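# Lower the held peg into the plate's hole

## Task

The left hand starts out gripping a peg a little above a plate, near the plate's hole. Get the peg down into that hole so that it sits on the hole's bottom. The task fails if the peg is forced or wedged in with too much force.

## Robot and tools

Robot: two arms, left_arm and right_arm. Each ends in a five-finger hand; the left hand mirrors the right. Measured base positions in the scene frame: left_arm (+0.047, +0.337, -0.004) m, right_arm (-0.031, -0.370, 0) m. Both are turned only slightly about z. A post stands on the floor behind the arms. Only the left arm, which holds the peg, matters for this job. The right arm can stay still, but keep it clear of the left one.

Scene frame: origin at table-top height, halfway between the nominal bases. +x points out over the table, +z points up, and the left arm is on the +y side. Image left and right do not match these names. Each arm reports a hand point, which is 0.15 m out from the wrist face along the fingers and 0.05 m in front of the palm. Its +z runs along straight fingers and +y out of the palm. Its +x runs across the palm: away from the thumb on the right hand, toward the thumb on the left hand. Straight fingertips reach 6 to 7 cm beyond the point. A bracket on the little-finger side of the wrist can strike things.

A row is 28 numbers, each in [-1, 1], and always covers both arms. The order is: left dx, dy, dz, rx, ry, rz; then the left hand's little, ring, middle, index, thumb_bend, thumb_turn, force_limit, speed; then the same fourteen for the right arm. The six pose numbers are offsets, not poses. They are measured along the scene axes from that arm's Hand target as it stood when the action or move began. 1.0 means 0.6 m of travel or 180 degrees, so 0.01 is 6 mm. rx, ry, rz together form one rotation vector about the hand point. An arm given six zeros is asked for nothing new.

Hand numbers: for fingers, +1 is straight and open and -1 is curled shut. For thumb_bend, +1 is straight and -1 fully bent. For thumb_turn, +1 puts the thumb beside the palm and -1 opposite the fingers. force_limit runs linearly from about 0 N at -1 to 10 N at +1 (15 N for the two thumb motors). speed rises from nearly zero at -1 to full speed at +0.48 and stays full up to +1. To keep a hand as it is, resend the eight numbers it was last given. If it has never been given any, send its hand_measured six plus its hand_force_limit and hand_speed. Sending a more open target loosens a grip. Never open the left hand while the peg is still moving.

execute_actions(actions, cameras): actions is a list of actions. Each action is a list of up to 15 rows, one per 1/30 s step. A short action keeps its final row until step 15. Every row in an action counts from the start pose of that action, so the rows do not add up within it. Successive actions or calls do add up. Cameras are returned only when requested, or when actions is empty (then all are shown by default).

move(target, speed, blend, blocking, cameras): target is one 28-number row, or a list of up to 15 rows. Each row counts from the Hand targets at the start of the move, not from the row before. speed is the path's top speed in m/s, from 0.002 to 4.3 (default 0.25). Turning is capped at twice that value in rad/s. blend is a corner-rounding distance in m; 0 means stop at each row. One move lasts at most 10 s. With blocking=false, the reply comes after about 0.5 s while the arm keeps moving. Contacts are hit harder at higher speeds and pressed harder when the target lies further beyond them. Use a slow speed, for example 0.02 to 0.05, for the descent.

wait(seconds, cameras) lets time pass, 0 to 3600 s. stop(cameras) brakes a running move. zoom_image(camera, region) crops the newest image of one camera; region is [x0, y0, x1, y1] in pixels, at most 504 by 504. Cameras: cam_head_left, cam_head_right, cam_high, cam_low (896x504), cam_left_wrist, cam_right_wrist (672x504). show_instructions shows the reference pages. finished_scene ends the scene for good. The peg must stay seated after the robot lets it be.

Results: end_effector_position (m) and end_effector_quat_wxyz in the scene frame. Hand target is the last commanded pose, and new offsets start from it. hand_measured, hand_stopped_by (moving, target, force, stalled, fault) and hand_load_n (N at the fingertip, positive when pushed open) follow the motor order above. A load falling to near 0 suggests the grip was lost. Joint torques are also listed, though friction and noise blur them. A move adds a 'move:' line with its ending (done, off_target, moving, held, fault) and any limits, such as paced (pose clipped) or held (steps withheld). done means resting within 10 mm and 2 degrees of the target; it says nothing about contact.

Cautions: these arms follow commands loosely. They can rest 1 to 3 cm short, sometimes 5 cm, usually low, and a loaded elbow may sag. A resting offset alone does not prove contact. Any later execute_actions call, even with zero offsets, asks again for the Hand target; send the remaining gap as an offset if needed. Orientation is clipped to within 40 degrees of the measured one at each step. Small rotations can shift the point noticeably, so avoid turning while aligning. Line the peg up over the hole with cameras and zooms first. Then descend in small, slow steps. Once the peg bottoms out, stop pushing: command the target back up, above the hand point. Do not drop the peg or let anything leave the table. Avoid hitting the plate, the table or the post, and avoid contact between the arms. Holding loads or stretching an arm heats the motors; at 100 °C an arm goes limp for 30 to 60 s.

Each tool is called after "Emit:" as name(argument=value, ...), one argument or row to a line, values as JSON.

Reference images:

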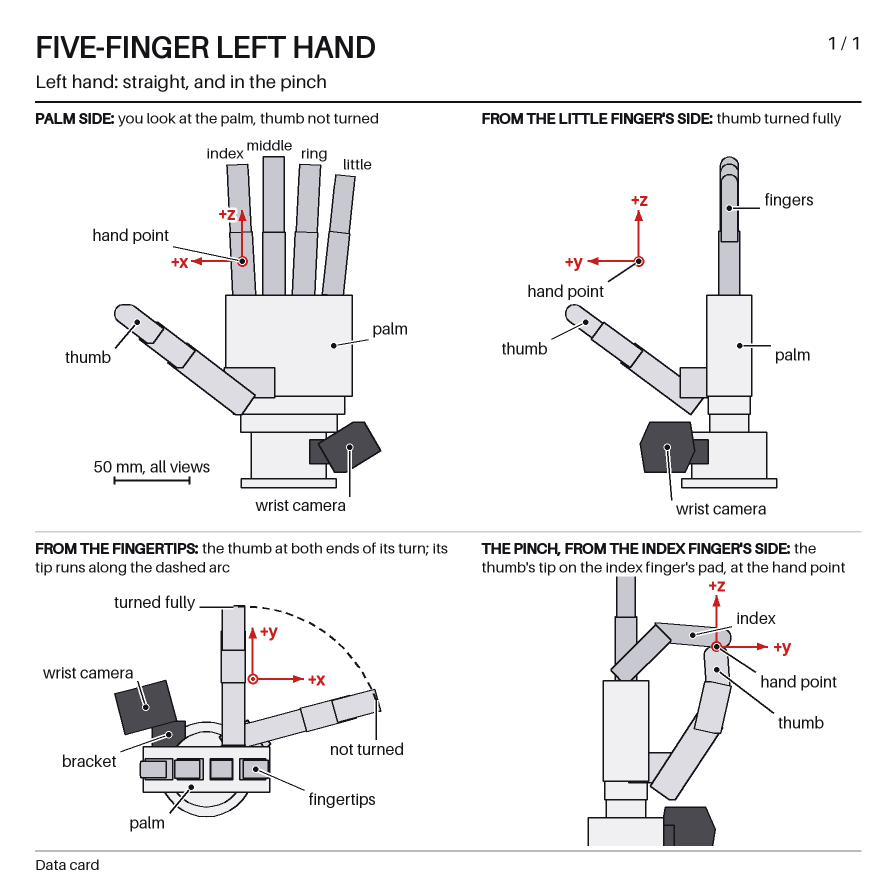

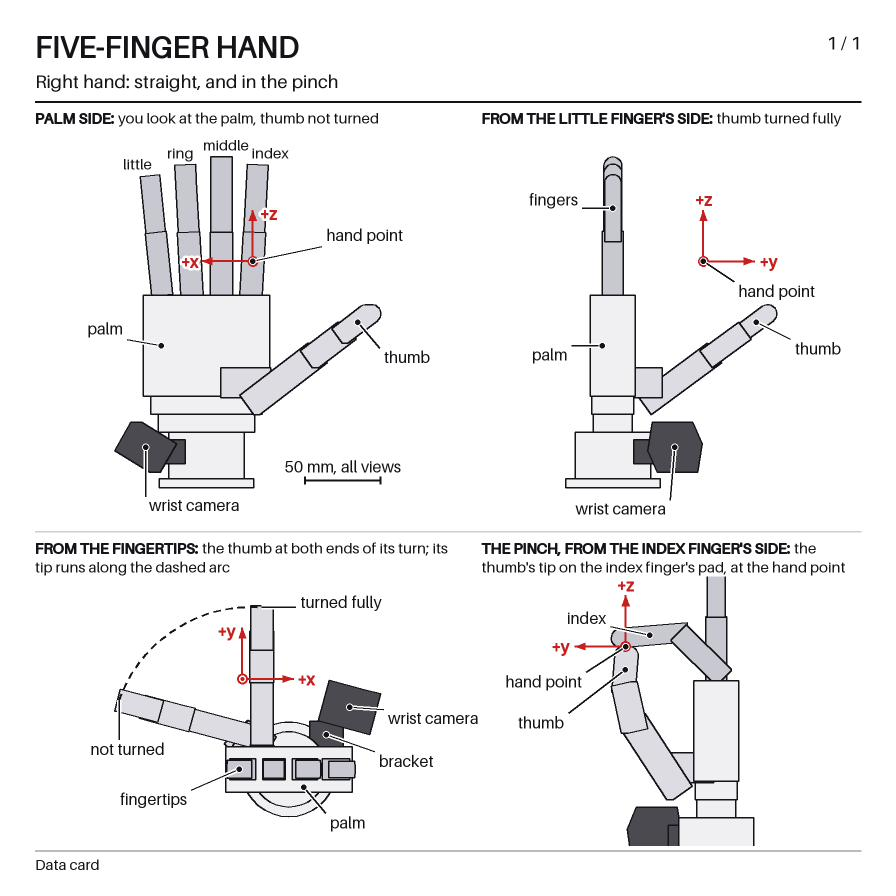

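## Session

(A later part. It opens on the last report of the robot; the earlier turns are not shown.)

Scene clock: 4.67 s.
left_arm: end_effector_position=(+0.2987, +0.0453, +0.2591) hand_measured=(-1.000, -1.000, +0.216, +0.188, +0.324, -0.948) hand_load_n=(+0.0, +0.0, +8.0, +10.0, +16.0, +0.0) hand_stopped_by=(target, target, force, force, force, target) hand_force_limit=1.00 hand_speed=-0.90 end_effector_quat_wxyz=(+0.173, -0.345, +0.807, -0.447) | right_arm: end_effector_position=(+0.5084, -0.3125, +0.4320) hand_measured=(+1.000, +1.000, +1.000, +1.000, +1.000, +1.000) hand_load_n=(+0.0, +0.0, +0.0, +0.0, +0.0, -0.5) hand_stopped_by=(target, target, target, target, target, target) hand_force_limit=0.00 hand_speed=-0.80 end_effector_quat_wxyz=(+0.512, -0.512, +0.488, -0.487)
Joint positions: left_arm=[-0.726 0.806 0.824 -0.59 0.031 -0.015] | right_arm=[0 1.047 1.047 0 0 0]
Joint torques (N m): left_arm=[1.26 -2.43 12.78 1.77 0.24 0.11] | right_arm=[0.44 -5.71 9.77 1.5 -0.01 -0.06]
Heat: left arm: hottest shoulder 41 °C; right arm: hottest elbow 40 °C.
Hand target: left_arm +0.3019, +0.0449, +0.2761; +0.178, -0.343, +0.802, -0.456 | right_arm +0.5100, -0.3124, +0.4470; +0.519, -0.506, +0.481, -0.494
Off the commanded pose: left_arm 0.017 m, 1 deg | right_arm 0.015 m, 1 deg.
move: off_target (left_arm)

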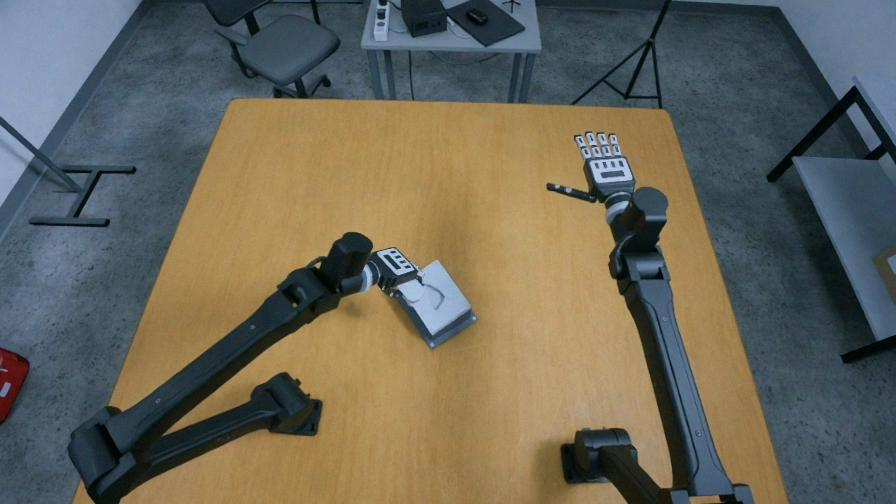

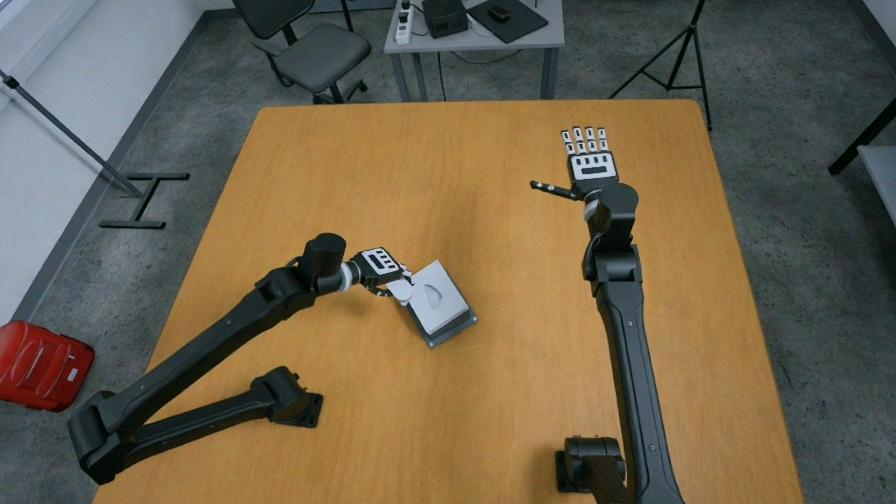

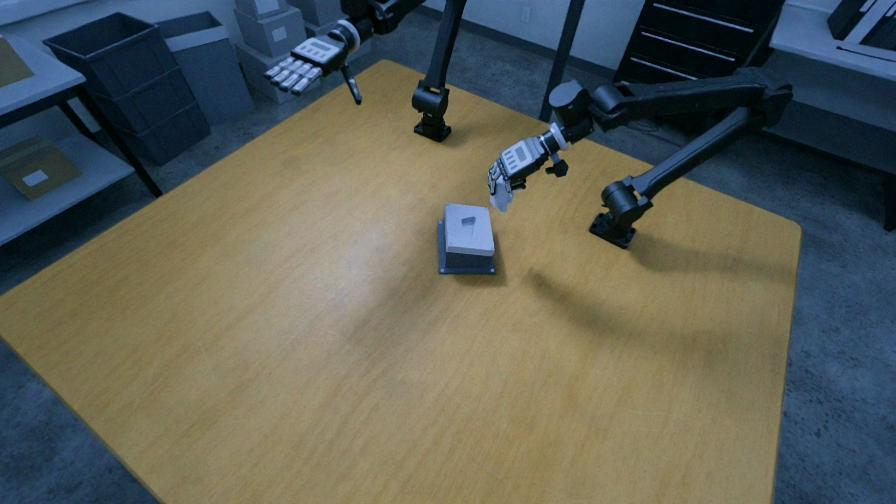

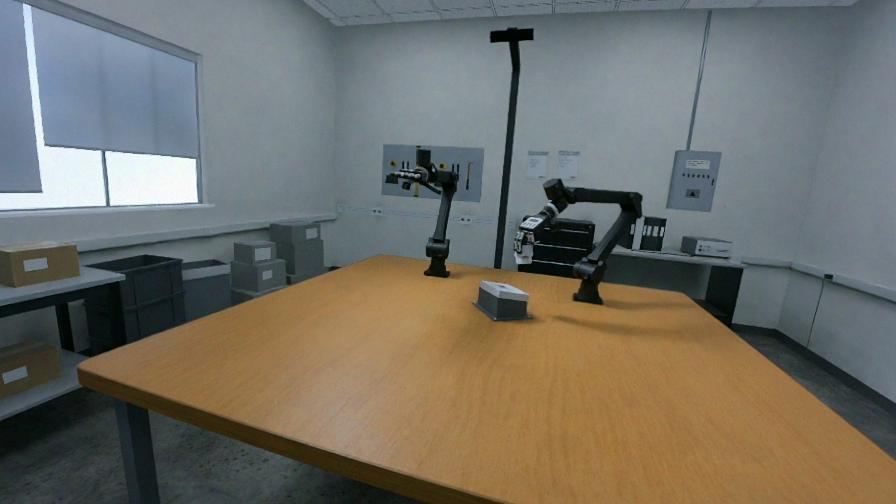

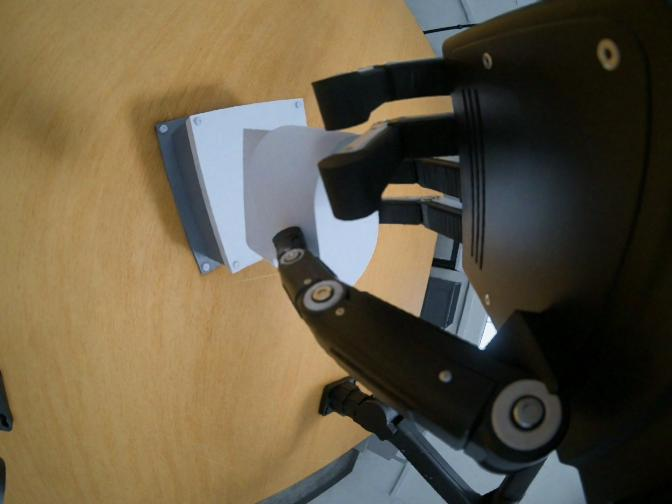

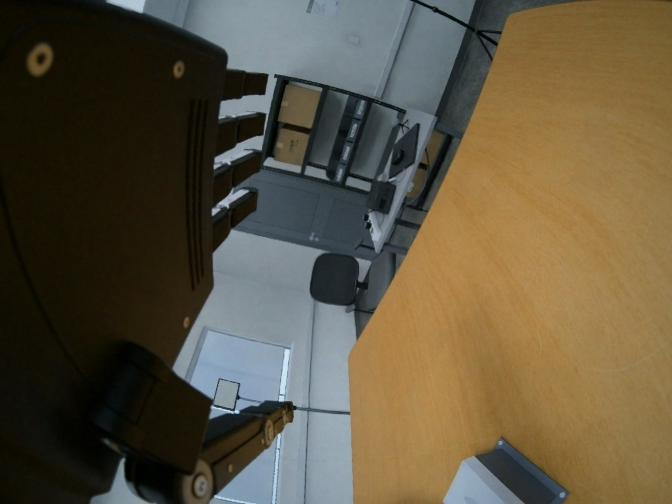

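Emit:
move(
  target=[0.125,-0.122,-0.07,0,0,0,-1,-1,0.216,0.188,0.324,-0.948,1.0,-0.9,0,0,0,0,0,0,1,1,1,1,1,1,0,-0.8],
  speed=0.1,
  cameras=["all"],
)

Emit:
zoom_image(
  camera="cam_left_wrist",
  region=[120, 60, 370, 310],
)

Emit:
zoom_image(
  camera="cam_head_left",
  region=[400, 245, 480, 325],
)

Emit:
zoom_image(
  camera="cam_head_right",
  region=[400, 245, 480, 325],
)

Emit:
zoom_image(
  camera="cam_high",
  region=[430, 190, 510, 270],
)

Emit:
zoom_image(
  camera="cam_low",
  region=[475, 240, 545, 310],
)

Scene clock: 11.47 s.
left_arm: end_effector_position=(+0.3565, -0.0096, +0.1937) hand_measured=(-1.000, -1.000, +0.216, +0.188, +0.324, -0.948) hand_load_n=(+0.0, +0.5, +8.0, +10.5, +16.0, +0.0) hand_stopped_by=(target, target, force, force, force, target) hand_force_limit=1.00 hand_speed=-0.90 end_effector_quat_wxyz=(+0.160, -0.353, +0.822, -0.417) | right_arm: end_effector_position=(+0.5084, -0.3125, +0.4320) hand_measured=(+1.000, +1.000, +1.000, +1.000, +1.000, +1.000) hand_load_n=(+0.0, +0.0, +0.0, +0.0, +0.5, +0.0) hand_stopped_by=(target, target, target, target, target, target) hand_force_limit=0.00 hand_speed=-0.80 end_effector_quat_wxyz=(+0.512, -0.512, +0.488, -0.487)
Joint positions: left_arm=[-0.726 1.111 0.861 -0.394 0.031 -0.015] | right_arm=[0 1.047 1.047 0 0 0]
Joint torques (N m): left_arm=[0.73 -5.6 15.25 3.77 0.05 0.08] | right_arm=[0.38 -5.71 9.77 1.51 -0.01 -0.05]
Heat: left arm: hottest shoulder 41 °C; right arm: hottest elbow 41 °C.
Hand target: left_arm +0.3769, -0.0283, +0.2338; +0.177, -0.343, +0.802, -0.456 | right_arm +0.5100, -0.3124, +0.4470; +0.519, -0.506, +0.481, -0.494
Off the commanded pose: left_arm 0.049 m, 5 deg | right_arm 0.015 m, 1 deg.
move: off_target (left_arm)

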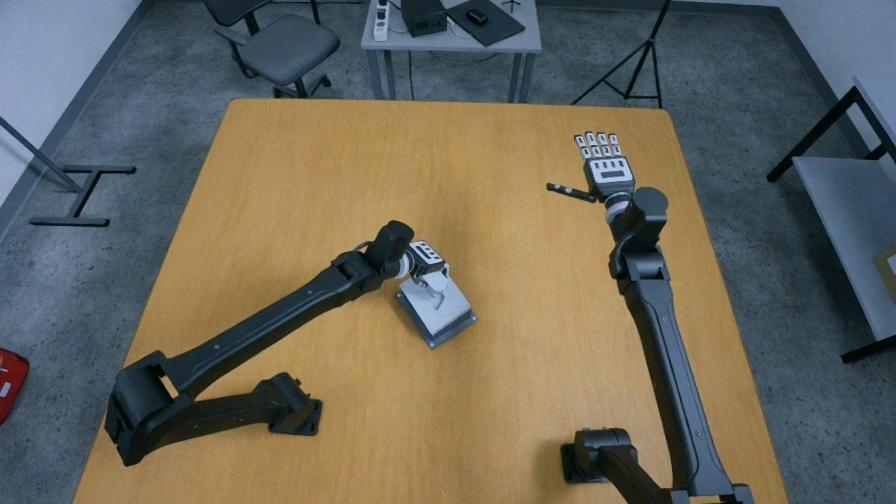

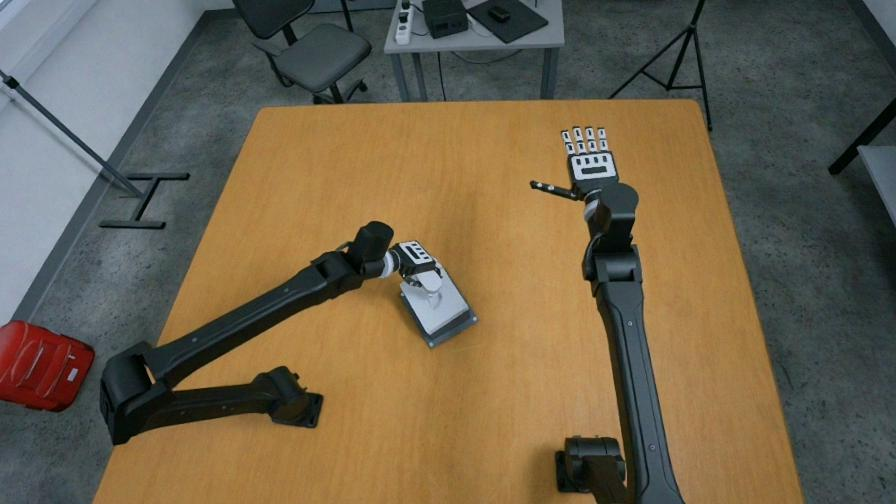

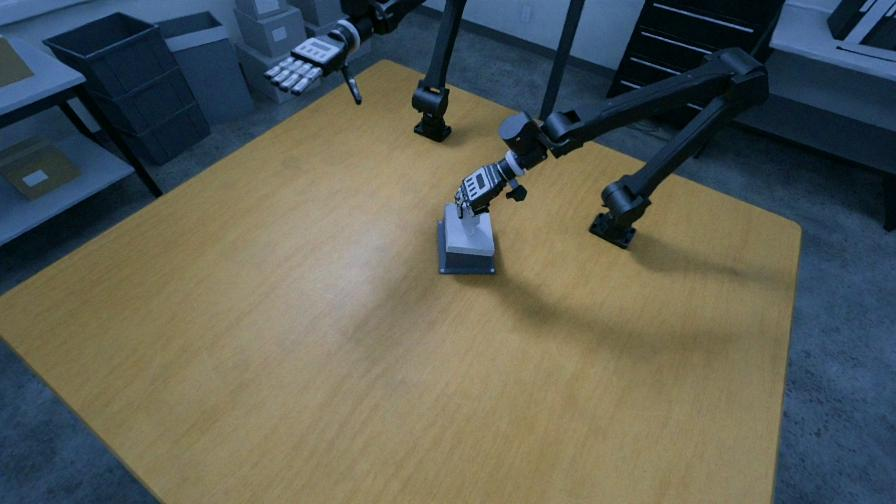

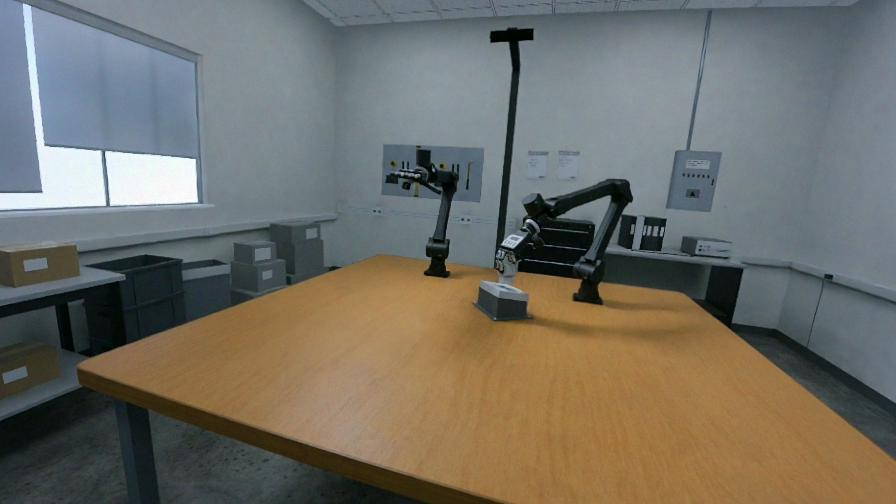

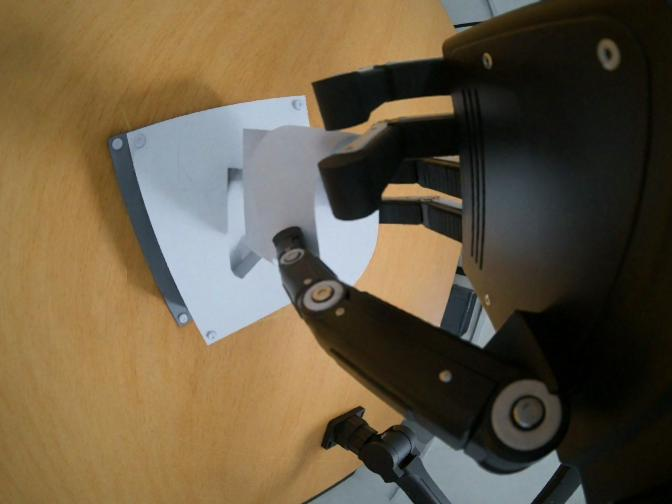

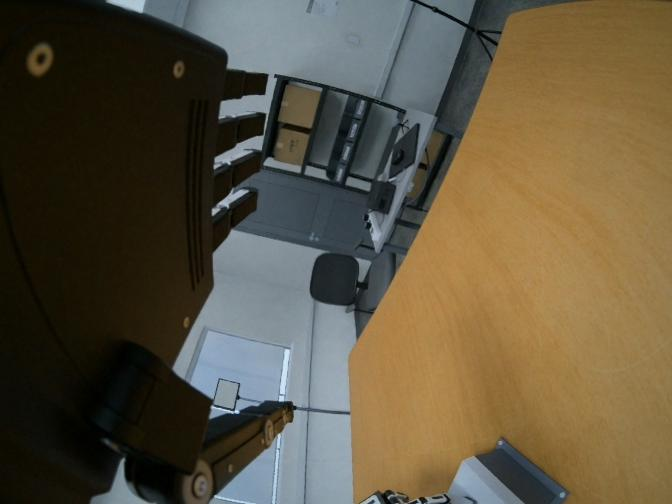

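Scaled by 2.016 from the camera's image (finer frame: 960x720).

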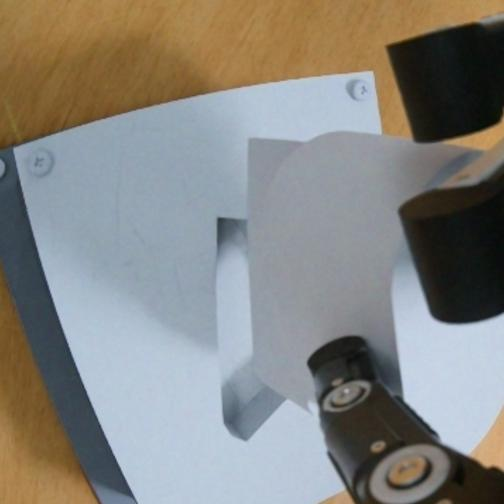

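Scaled by 6.300 from the camera's image (finer frame: 1280x720).

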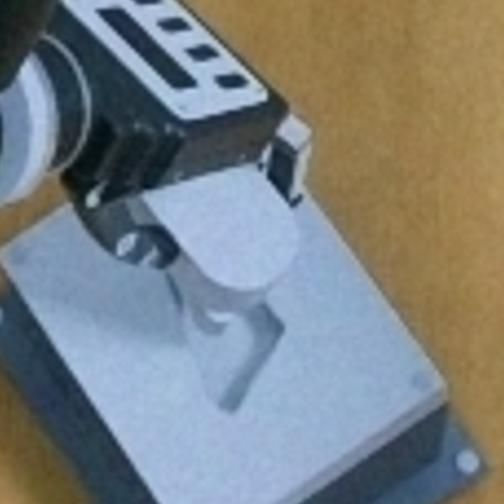

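Scaled by 6.300 from the camera's image (finer frame: 1280x720).

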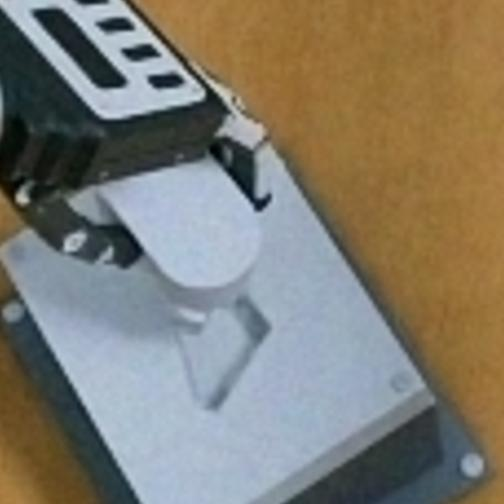

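Scaled by 6.300 from the camera's image (finer frame: 1280x720).

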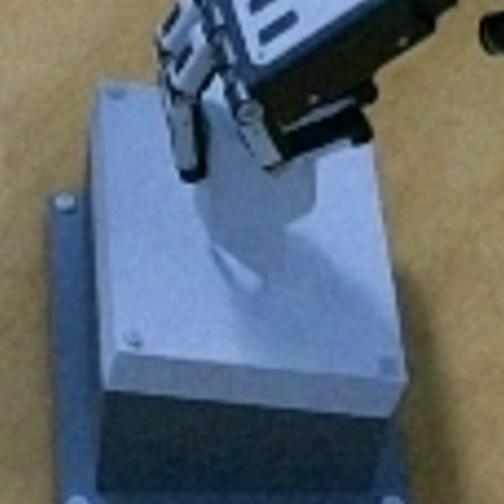

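Scaled by 7.200 from the camera's image (finer frame: 1280x720).

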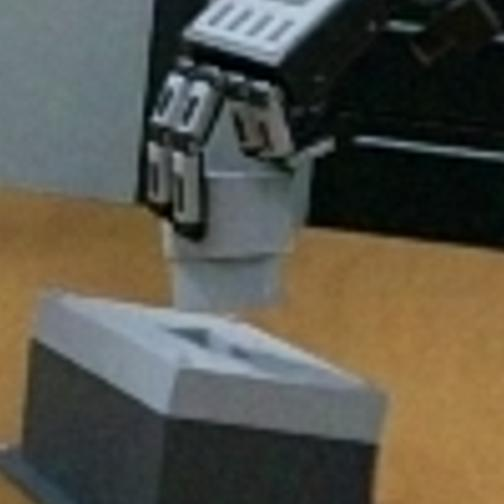

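Emit:
zoom_image(
  camera="cam_left_wrist",
  region=[215, 150, 305, 290],
)

Emit:
zoom_image(
  camera="cam_head_right",
  region=[415, 280, 450, 315],
)

Scaled by 3.600 from the camera's image (finer frame: 960x720).

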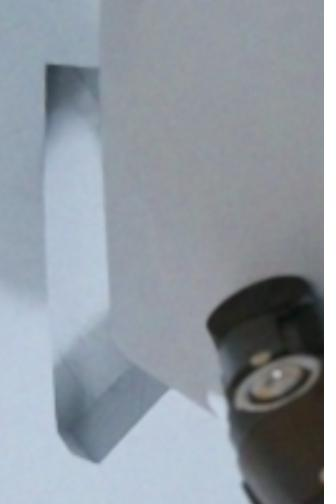

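Scaled by 14.400 from the camera's image (finer frame: 1280x720).

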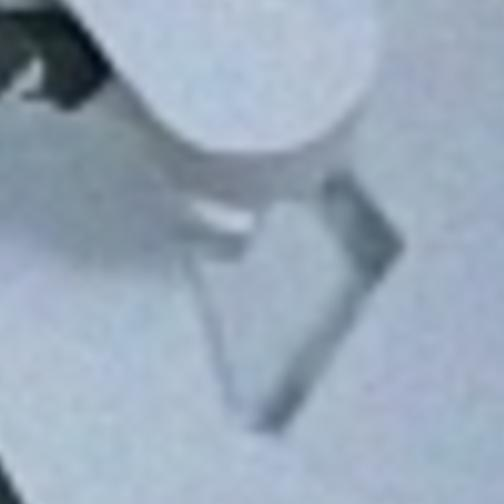

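Emit:
zoom_image(
  camera="cam_left_wrist",
  region=[235, 220, 295, 280],
)

Emit:
zoom_image(
  camera="cam_left_wrist",
  region=[235, 120, 335, 220],
)

Emit:
zoom_image(
  camera="cam_low",
  region=[490, 255, 530, 295],
)

Emit:
zoom_image(
  camera="cam_high",
  region=[450, 200, 490, 240],
)

Scaled by 8.400 from the camera's image (finer frame: 960x720).

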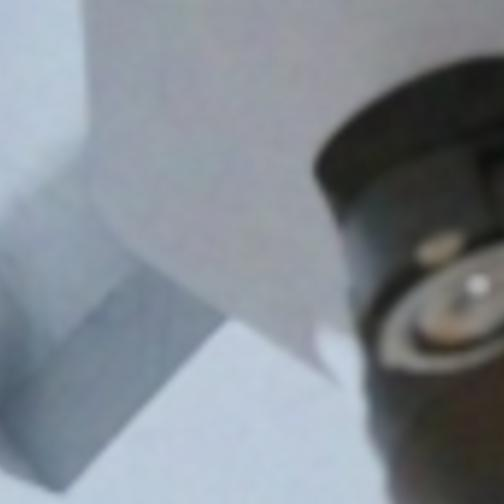

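Scaled by 5.040 from the camera's image (finer frame: 960x720).

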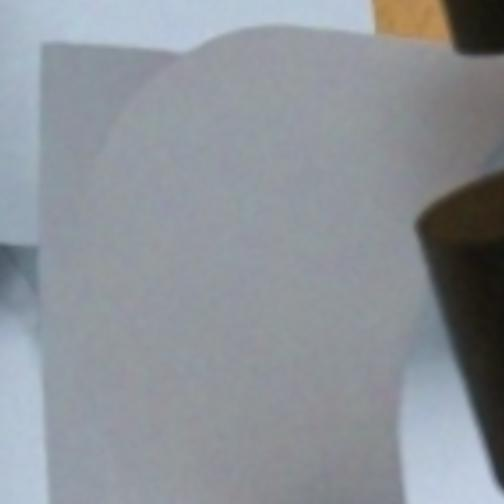

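Scaled by 12.600 from the camera's image (finer frame: 1280x720).

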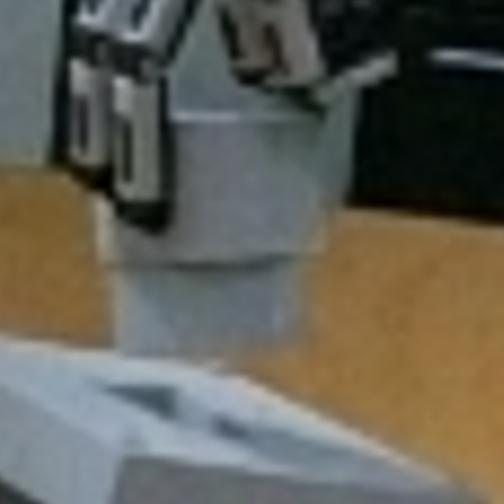

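Scaled by 12.600 from the camera's image (finer frame: 1280x720).

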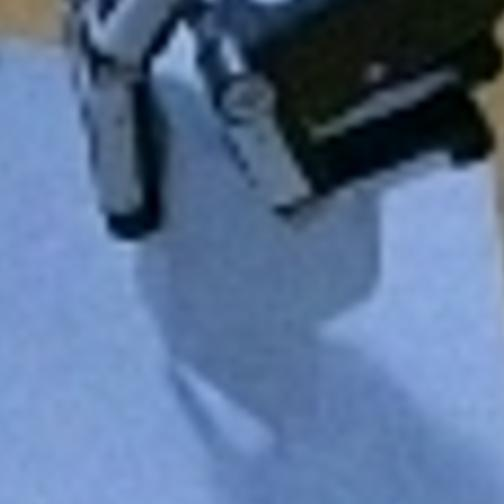

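Emit:
zoom_image(
  camera="cam_left_wrist",
  region=[95, 110, 195, 210],
)

Emit:
zoom_image(
  camera="cam_left_wrist",
  region=[145, 270, 245, 370],
)

Scaled by 5.040 from the camera's image (finer frame: 960x720).

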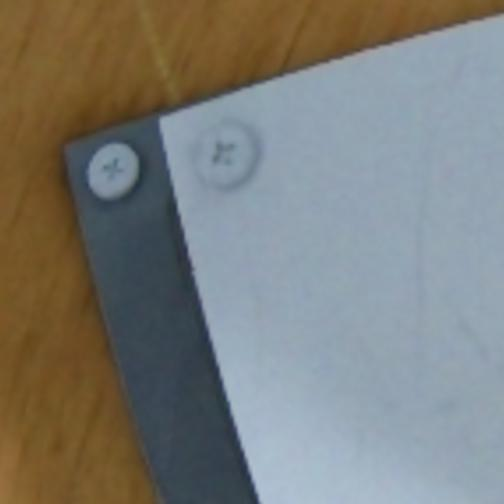

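Scaled by 5.040 from the camera's image (finer frame: 960x720).

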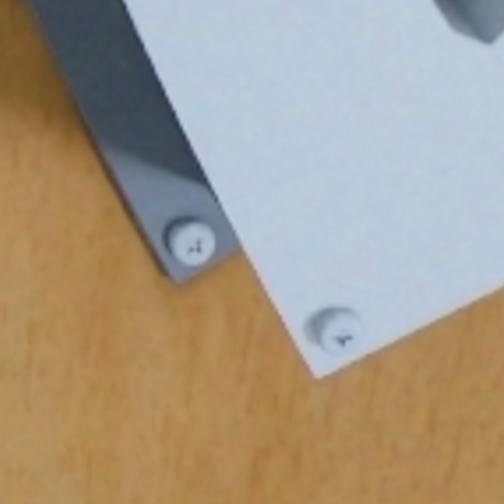

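Emit:
move(
  target=[0,0,0,0,0,0,-1,-1,0.216,0.188,0.324,-0.948,1.0,-0.9,-0.3,0.18,-0.45,0,0,0.278,1,1,1,1,1,1,0,-0.8],
  speed=0.15,
  cameras=["all"],
)

Scene clock: 28.80 s.
left_arm: end_effector_position=(+0.3565, -0.0096, +0.1937) hand_measured=(-1.000, -1.000, +0.216, +0.188, +0.324, -0.948) hand_load_n=(+0.0, +0.0, +8.0, +10.0, +16.0, +0.0) hand_stopped_by=(target, target, force, force, force, target) hand_force_limit=1.00 hand_speed=-0.90 end_effector_quat_wxyz=(+0.160, -0.353, +0.822, -0.417) | right_arm: end_effector_position=(+0.3308, -0.2052, +0.1756) hand_measured=(+1.000, +1.000, +1.000, +1.000, +1.000, +1.000) hand_load_n=(+0.0, +0.0, +0.0, +0.0, +0.0, -0.5) hand_stopped_by=(target, target, target, target, target, target) hand_force_limit=0.00 hand_speed=-0.80 end_effector_quat_wxyz=(+0.674, -0.665, +0.223, -0.230)
Joint positions: left_arm=[-0.726 1.111 0.861 -0.394 0.031 -0.015] | right_arm=[-0.082 1.14 0.349 0.817 -0.952 0.016]
Joint torques (N m): left_arm=[0.85 -5.54 15.2 3.77 0.04 0.08] | right_arm=[0.32 -2.9 5.59 1.94 -0.17 0.14]
Heat: left arm: hottest shoulder 41 °C; right arm: hottest elbow 43 °C.
Hand target: left_arm +0.3769, -0.0283, +0.2338; +0.177, -0.343, +0.802, -0.456 | right_arm +0.3301, -0.2046, +0.1769; +0.679, -0.662, +0.222, -0.228
Off the commanded pose: left_arm 0.049 m, 5 deg | right_arm 0.002 m, 1 deg.
move: done

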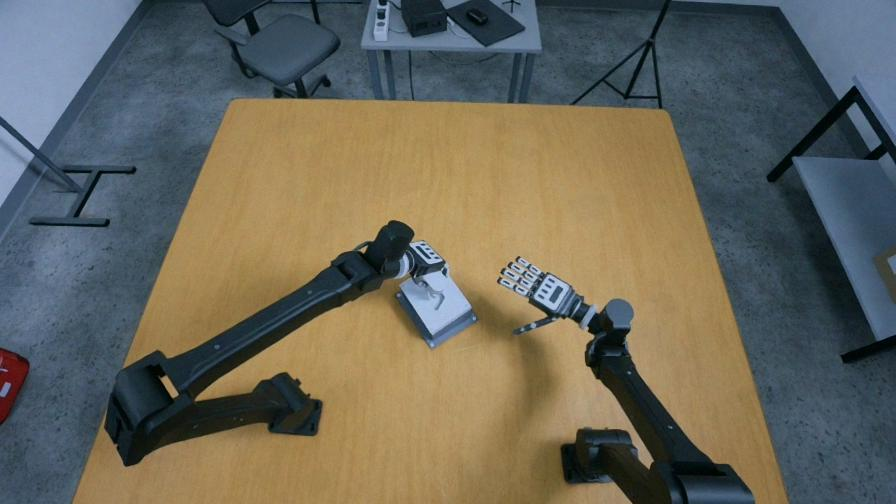

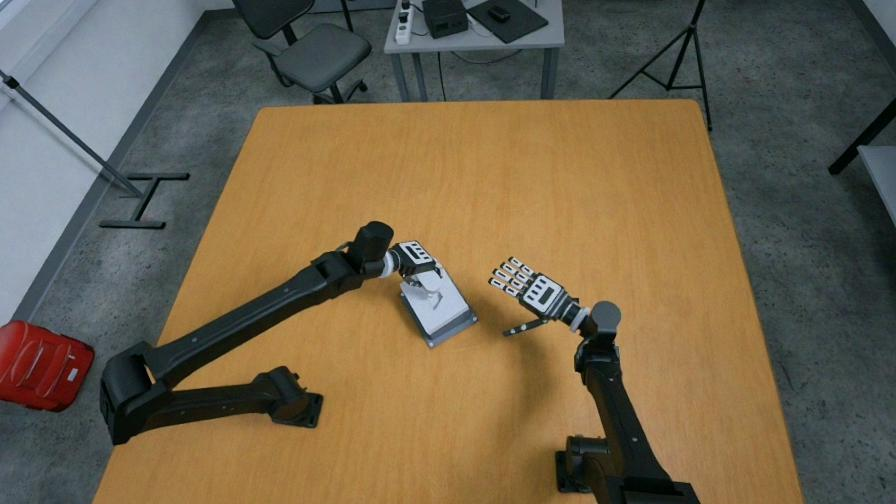

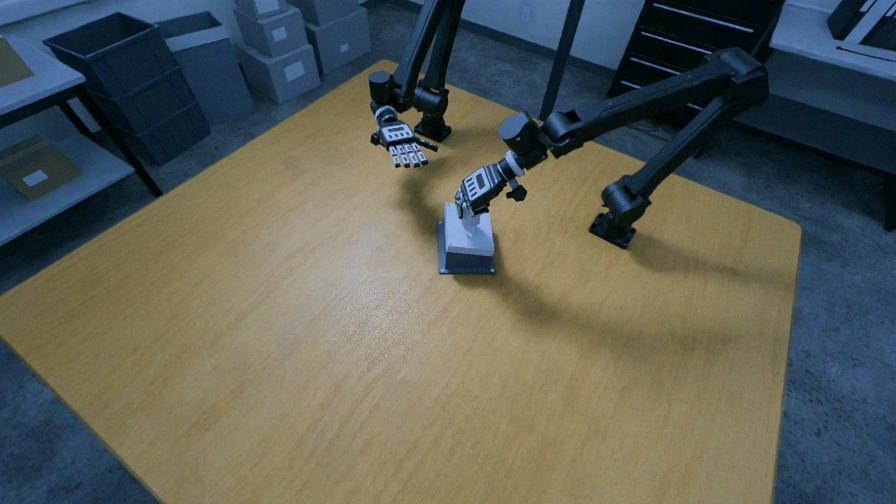

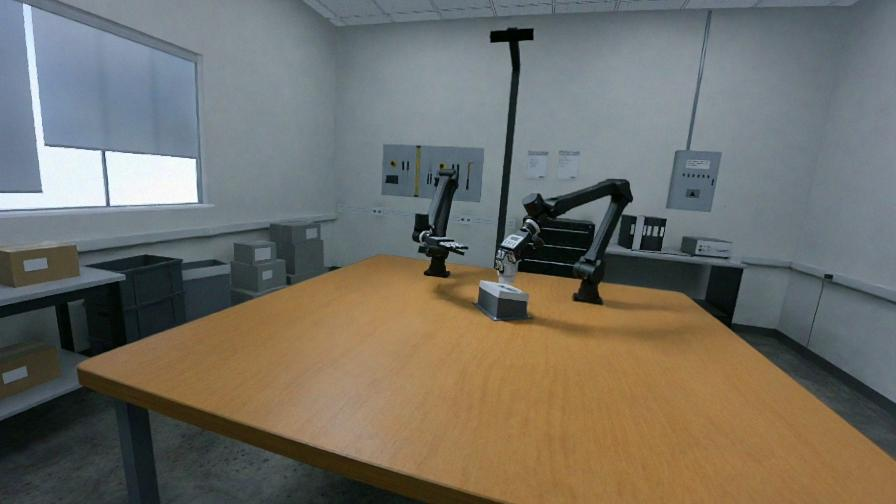

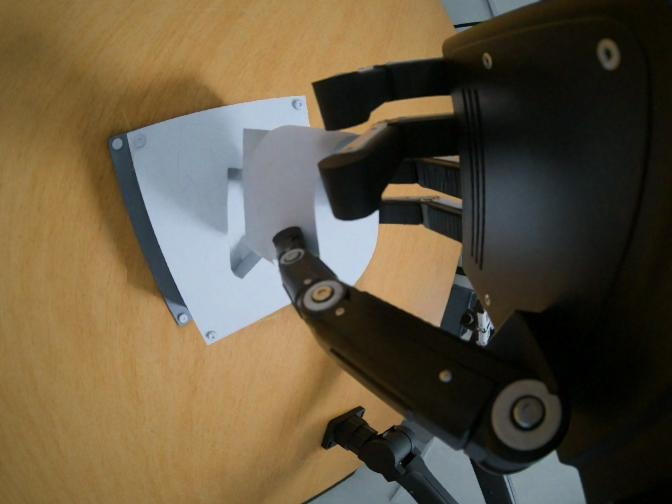

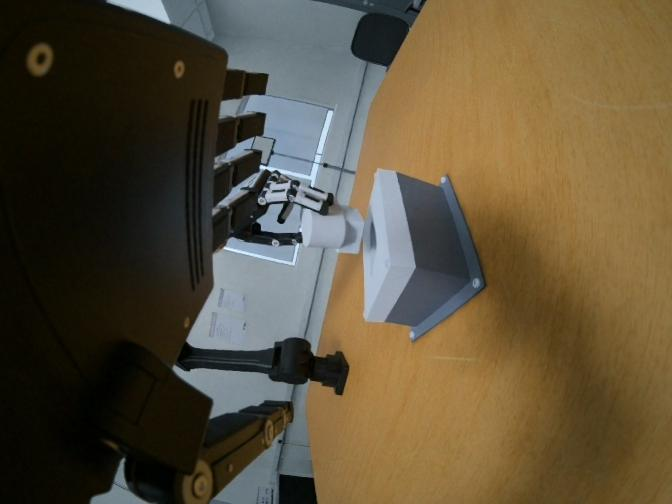

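Very useful view.

Emit:
zoom_image(
  camera="cam_right_wrist",
  region=[260, 160, 420, 300],
)

Emit:
zoom_image(
  camera="cam_right_wrist",
  region=[290, 180, 390, 280],
)

Scaled by 3.150 from the camera's image (finer frame: 960x720).

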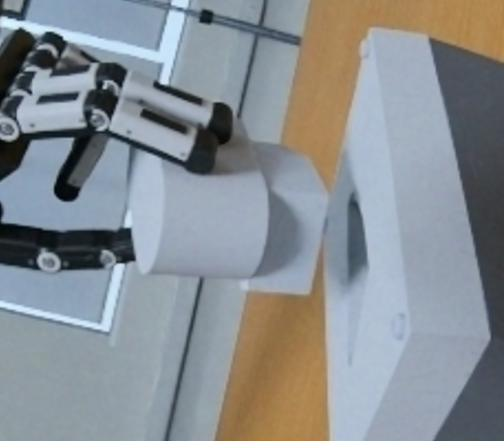

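Scaled by 5.040 from the camera's image (finer frame: 960x720).

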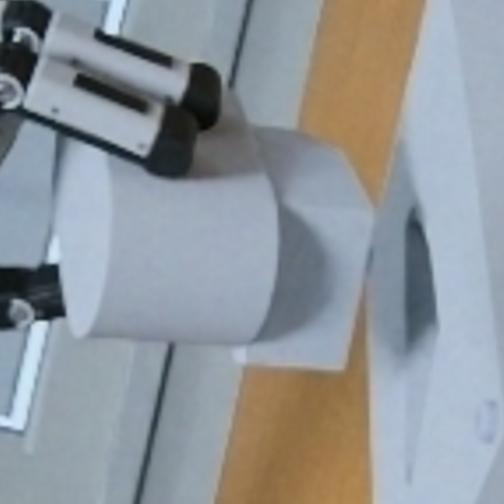

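Emit:
move(
  target=[-0.0532,0.0422,-0.0567,0,0,0,-1,-1,0.216,0.188,0.324,-0.948,1.0,-0.9,0,0,0,0,0,0,1,1,1,1,1,1,0,-0.8],
  speed=0.05,
  cameras=["cam_left_wrist","cam_right_wrist","cam_head_left"],
)

Emit:
zoom_image(
  camera="cam_right_wrist",
  region=[260, 160, 420, 300],
)

Emit:
zoom_image(
  camera="cam_left_wrist",
  region=[200, 110, 340, 310],
)

Scene clock: 31.77 s.
left_arm: end_effector_position=(+0.3447, +0.0031, +0.1897) hand_measured=(-1.000, -1.000, +0.216, +0.188, +0.324, -0.948) hand_load_n=(+0.0, +0.5, +8.0, +10.0, +16.0, +0.0) hand_stopped_by=(target, target, force, force, force, target) hand_force_limit=1.00 hand_speed=-0.90 end_effector_quat_wxyz=(+0.172, -0.349, +0.811, -0.437) | right_arm: end_effector_position=(+0.3308, -0.2052, +0.1757) hand_measured=(+1.000, +1.000, +1.000, +1.000, +1.000, +1.000) hand_load_n=(-0.5, +0.0, -0.5, +0.0, +0.0, +0.0) hand_stopped_by=(target, target, target, target, target, target) hand_force_limit=0.00 hand_speed=-0.80 end_effector_quat_wxyz=(+0.674, -0.665, +0.223, -0.230)
Joint positions: left_arm=[-0.726 1.038 0.776 -0.331 0.026 -0.015] | right_arm=[-0.082 1.14 0.349 0.818 -0.952 0.017]
Joint torques (N m): left_arm=[-0.15 -5.6 9.37 3.82 -0.1 0.02] | right_arm=[0.32 -2.9 5.59 1.95 -0.14 0.11]
Heat: left arm: hottest shoulder 41 °C; right arm: hottest elbow 43 °C.
Hand target: left_arm +0.3450, -0.0030, +0.1999; +0.177, -0.343, +0.802, -0.456 | right_arm +0.3301, -0.2046, +0.1769; +0.679, -0.662, +0.222, -0.228
Off the commanded pose: left_arm 0.012 m, 3 deg | right_arm 0.002 m, 1 deg.
move: off_target (left_arm)
Images, in order (width x height): cam_head_left 896x504, cam_left_wrist 672x504, cam_right_wrist 672x504.

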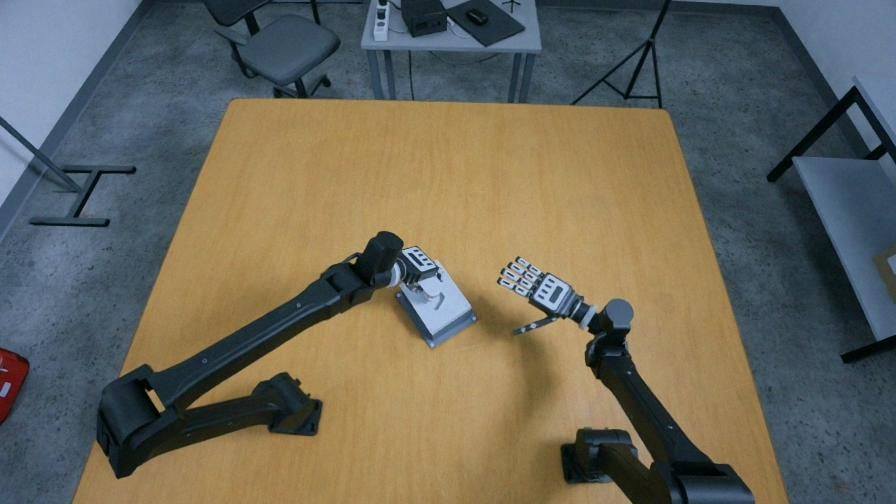

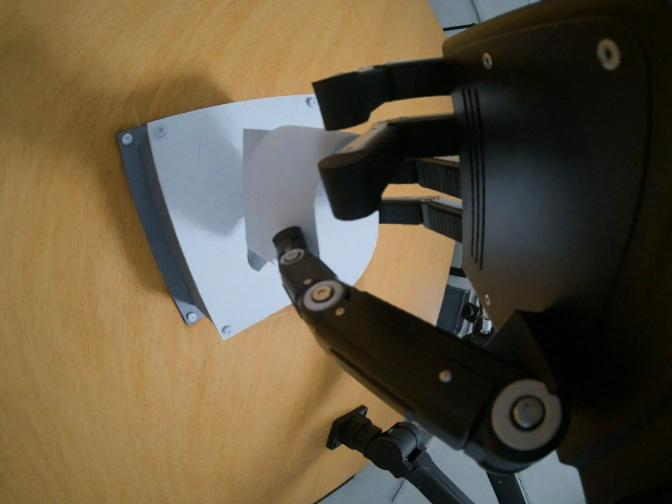

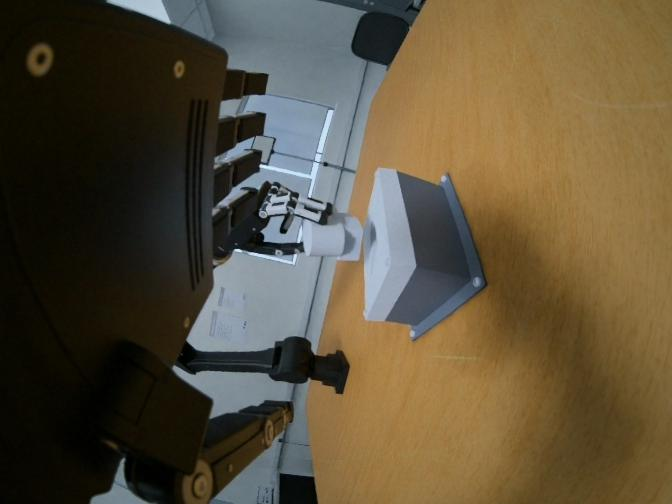

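Scaled by 3.150 from the camera's image (finer frame: 960x720).

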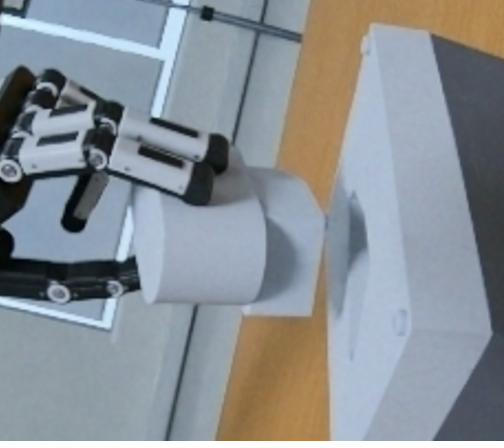

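Scaled by 2.520 from the camera's image (finer frame: 960x720).

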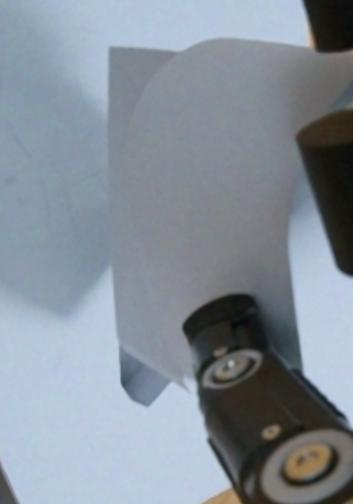

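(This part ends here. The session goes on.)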